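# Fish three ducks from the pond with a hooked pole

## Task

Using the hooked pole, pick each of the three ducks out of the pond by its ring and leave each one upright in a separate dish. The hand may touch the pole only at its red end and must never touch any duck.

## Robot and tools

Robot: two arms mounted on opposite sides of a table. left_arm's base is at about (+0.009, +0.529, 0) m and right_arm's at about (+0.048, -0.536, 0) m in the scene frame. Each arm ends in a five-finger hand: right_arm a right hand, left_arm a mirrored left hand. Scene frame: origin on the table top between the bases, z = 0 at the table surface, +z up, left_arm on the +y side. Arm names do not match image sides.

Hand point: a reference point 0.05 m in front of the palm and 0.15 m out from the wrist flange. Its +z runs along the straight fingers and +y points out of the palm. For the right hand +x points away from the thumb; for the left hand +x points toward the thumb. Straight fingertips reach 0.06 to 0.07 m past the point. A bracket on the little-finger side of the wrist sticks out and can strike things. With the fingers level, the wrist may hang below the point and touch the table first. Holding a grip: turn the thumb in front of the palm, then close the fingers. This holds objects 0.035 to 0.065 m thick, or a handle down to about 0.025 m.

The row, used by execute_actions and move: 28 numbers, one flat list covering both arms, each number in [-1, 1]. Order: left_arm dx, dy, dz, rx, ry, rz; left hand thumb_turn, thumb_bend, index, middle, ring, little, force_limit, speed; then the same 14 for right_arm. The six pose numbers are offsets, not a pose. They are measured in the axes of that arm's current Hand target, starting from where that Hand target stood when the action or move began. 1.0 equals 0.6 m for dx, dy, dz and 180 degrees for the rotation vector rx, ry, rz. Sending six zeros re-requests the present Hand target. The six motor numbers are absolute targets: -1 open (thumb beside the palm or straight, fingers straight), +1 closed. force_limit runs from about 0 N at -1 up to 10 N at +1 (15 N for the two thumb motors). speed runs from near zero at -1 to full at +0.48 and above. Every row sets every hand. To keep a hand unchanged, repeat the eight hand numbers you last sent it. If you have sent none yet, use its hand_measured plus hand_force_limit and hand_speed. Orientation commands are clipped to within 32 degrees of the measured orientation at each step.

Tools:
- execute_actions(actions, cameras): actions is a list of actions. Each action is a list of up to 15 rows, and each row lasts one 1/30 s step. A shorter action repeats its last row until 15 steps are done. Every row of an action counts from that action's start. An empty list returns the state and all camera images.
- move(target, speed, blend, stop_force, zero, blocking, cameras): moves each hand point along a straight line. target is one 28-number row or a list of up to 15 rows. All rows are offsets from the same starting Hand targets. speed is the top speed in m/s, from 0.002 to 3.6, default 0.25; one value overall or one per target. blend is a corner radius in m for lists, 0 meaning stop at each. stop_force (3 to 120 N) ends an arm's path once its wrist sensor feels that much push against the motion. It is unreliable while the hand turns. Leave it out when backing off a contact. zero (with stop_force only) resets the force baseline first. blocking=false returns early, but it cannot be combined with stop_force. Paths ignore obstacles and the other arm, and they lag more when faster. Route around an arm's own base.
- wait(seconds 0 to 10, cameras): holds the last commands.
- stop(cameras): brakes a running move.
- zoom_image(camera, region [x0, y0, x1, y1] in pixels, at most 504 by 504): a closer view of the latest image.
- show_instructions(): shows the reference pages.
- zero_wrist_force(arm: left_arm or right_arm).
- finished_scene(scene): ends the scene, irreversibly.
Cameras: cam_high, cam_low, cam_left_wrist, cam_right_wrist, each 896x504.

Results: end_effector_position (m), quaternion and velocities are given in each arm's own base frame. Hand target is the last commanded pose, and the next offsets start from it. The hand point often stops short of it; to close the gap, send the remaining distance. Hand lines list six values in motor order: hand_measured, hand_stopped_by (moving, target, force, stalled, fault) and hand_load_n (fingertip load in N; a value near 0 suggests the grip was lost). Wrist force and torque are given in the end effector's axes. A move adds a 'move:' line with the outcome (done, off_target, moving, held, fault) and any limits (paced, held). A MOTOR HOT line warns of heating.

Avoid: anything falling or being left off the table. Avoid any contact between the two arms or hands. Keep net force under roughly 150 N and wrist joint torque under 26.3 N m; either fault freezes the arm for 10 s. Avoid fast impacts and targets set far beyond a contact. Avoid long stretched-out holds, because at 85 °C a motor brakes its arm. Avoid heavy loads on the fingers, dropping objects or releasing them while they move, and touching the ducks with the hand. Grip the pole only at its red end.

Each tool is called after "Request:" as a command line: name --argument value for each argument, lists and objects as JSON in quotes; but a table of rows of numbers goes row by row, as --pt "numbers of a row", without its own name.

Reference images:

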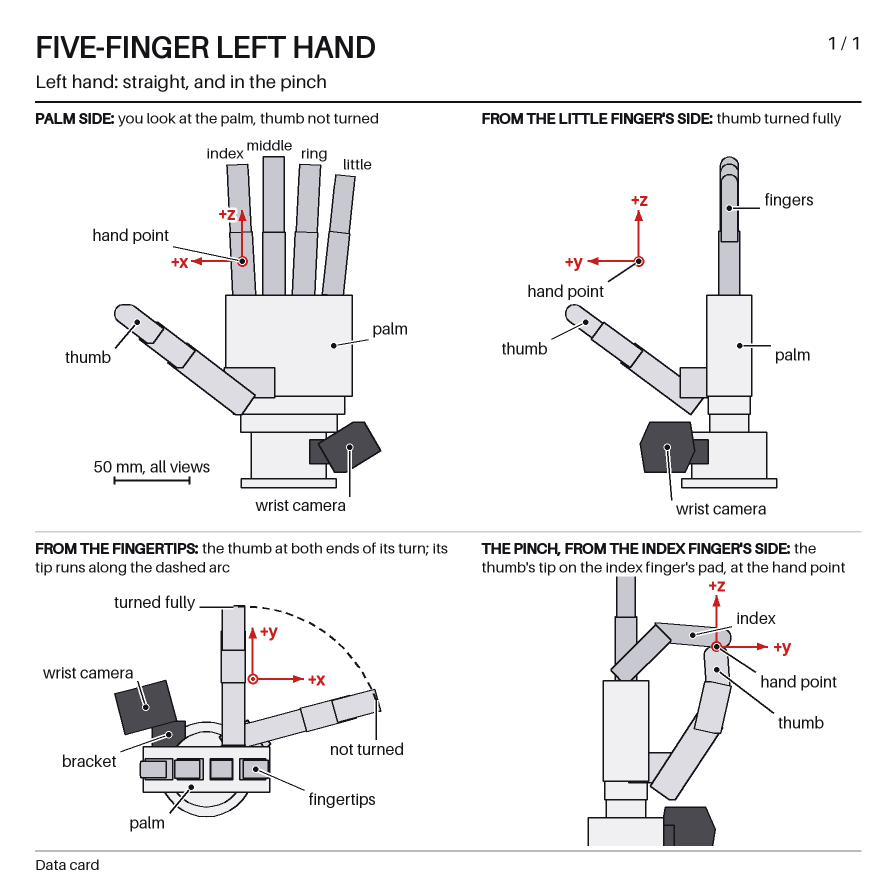

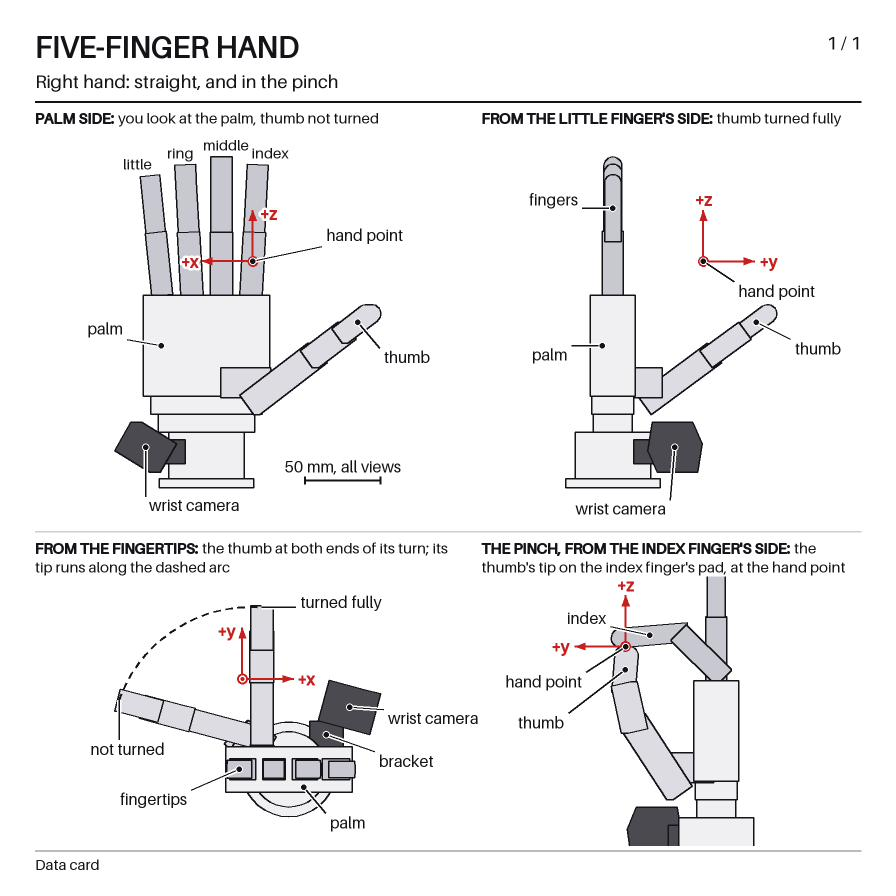

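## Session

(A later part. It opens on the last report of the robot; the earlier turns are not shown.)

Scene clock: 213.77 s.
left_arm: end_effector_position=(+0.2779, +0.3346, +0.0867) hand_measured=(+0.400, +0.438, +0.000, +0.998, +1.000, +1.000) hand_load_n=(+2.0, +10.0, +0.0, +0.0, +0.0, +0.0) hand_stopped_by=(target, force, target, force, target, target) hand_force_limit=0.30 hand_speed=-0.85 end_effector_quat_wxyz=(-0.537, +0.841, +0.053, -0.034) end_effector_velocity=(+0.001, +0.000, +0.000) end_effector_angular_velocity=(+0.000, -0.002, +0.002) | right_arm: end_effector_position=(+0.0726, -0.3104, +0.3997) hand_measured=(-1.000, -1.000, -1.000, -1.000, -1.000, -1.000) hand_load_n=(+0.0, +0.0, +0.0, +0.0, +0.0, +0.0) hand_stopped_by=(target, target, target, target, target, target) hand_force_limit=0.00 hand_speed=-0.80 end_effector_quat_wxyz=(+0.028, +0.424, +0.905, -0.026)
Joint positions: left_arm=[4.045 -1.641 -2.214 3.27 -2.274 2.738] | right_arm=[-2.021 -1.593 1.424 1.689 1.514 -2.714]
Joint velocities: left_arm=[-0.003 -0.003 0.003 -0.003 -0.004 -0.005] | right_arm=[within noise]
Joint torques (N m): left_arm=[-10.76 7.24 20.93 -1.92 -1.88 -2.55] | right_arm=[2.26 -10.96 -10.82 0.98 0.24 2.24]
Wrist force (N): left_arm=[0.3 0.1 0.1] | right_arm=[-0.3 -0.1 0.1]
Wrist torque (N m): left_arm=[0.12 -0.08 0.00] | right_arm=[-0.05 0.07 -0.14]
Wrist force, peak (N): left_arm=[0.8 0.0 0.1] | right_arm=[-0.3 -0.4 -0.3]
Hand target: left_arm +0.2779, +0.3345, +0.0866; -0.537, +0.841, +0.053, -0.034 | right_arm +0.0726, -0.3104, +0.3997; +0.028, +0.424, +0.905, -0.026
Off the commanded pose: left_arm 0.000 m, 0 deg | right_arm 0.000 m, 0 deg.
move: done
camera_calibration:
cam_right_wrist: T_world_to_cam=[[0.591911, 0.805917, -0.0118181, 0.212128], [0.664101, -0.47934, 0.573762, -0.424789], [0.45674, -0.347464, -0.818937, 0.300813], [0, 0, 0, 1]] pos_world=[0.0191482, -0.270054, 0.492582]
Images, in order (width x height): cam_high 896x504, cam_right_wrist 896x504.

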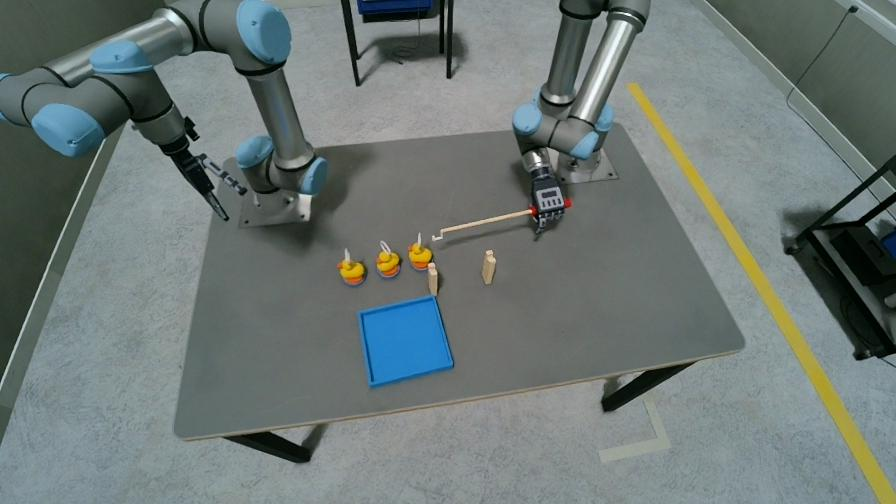

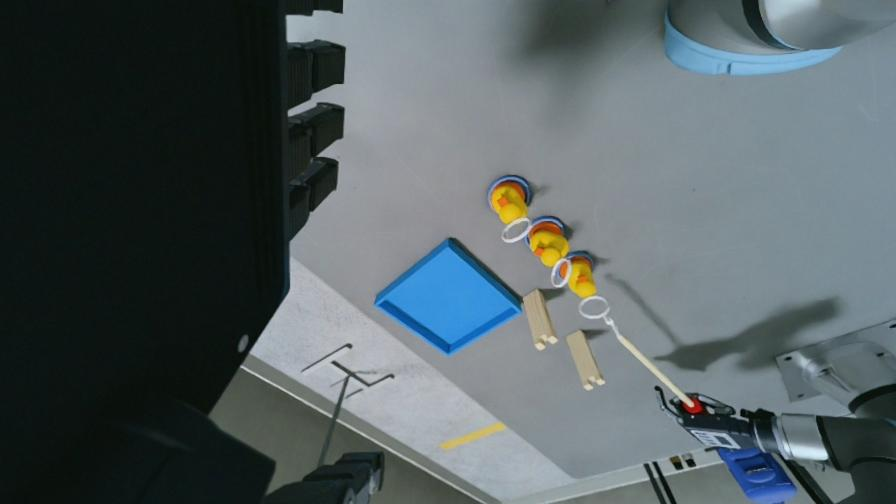

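Request:
move --target '[-0.1323, -0.007, 0.0152, 0, 0, 0, 0.4, 0.95, 0.0, 1, 1, 1, 0.3, -0.85, 0, 0, 0, 0, 0, 0, -1, -1, -1, -1, -1, -1, 0, -0.8]' --speed 0.12 --cameras '["cam_high", "cam_right_wrist"]'

Request:
zoom_image --camera "cam_high" --region '[320, 220, 460, 300]'

Scene clock: 215.50 s.
left_arm: end_effector_position=(+0.1979, +0.3345, +0.0867) hand_measured=(+0.400, +0.438, +0.000, +0.998, +1.000, +1.000) hand_load_n=(+2.5, +10.0, +0.0, +0.0, +0.0, +0.0) hand_stopped_by=(target, force, target, force, target, target) hand_force_limit=0.30 hand_speed=-0.85 end_effector_quat_wxyz=(-0.537, +0.841, +0.053, -0.034) | right_arm: end_effector_position=(+0.0726, -0.3104, +0.3997) hand_measured=(-1.000, -1.000, -1.000, -1.000, -1.000, -1.000) hand_load_n=(+0.0, +0.0, +0.0, +0.0, +0.0, +0.0) hand_stopped_by=(target, target, target, target, target, target) hand_force_limit=0.00 hand_speed=-0.80 end_effector_quat_wxyz=(+0.028, +0.424, +0.905, -0.026)
Joint positions: left_arm=[4.347 -1.413 -2.411 3.339 -2.014 2.92] | right_arm=[-2.021 -1.593 1.424 1.689 1.514 -2.714]
Joint torques (N m): left_arm=[8.81 17.13 12.77 -1.81 1.11 -0.38] | right_arm=[2.2 -10.87 -10.67 0.93 0.29 2.06]
Wrist force (N): left_arm=[0.4 0.2 0.3] | right_arm=[-0.4 -0.2 -0.1]
Wrist torque (N m): left_arm=[0.15 -0.09 0.20] | right_arm=[-0.05 0.11 -0.15]
Wrist force, peak (N): left_arm=[1.5 0.0 0.2] | right_arm=[-0.5 -0.2 0.1]
Hand target: left_arm +0.1979, +0.3345, +0.0867; -0.537, +0.841, +0.053, -0.034 | right_arm +0.0726, -0.3104, +0.3997; +0.028, +0.424, +0.905, -0.026
Off the commanded pose: left_arm 0.000 m, 0 deg | right_arm 0.000 m, 0 deg.
move: done
camera_calibration:
cam_right_wrist: T_world_to_cam=[[0.591911, 0.805917, -0.0118181, 0.212128], [0.664101, -0.47934, 0.573762, -0.424789], [0.45674, -0.347464, -0.818937, 0.300813], [0, 0, 0, 1]] pos_world=[0.0191482, -0.270054, 0.492582]
Images, in order (width x height): cam_high 896x504, cam_right_wrist 896x504.

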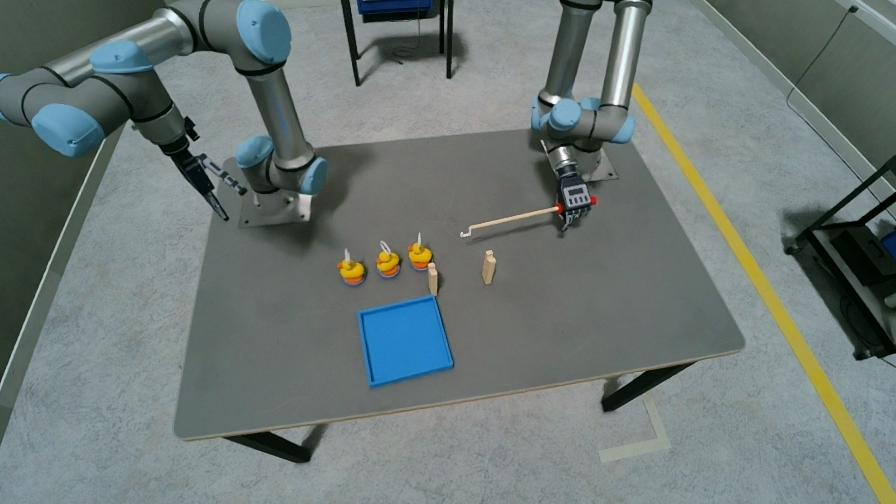

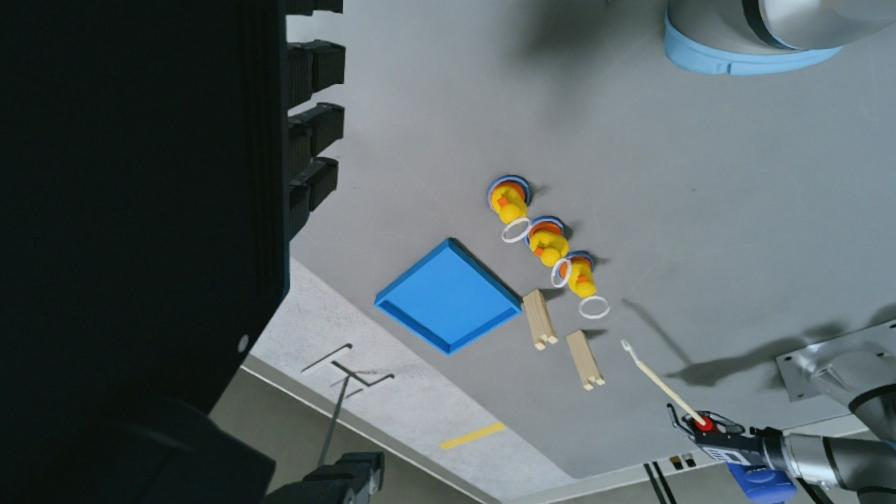

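Scaled by 3.600.

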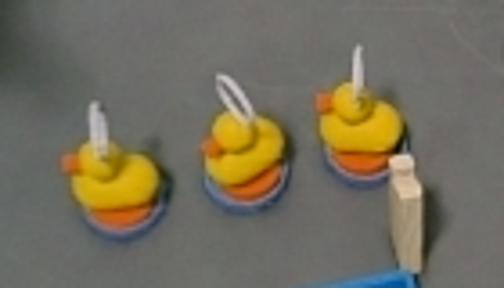

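All three ducks stand in dishes; the pole is clear.

Request:
finished_scene --scene 1

The scene is finished: the task was done.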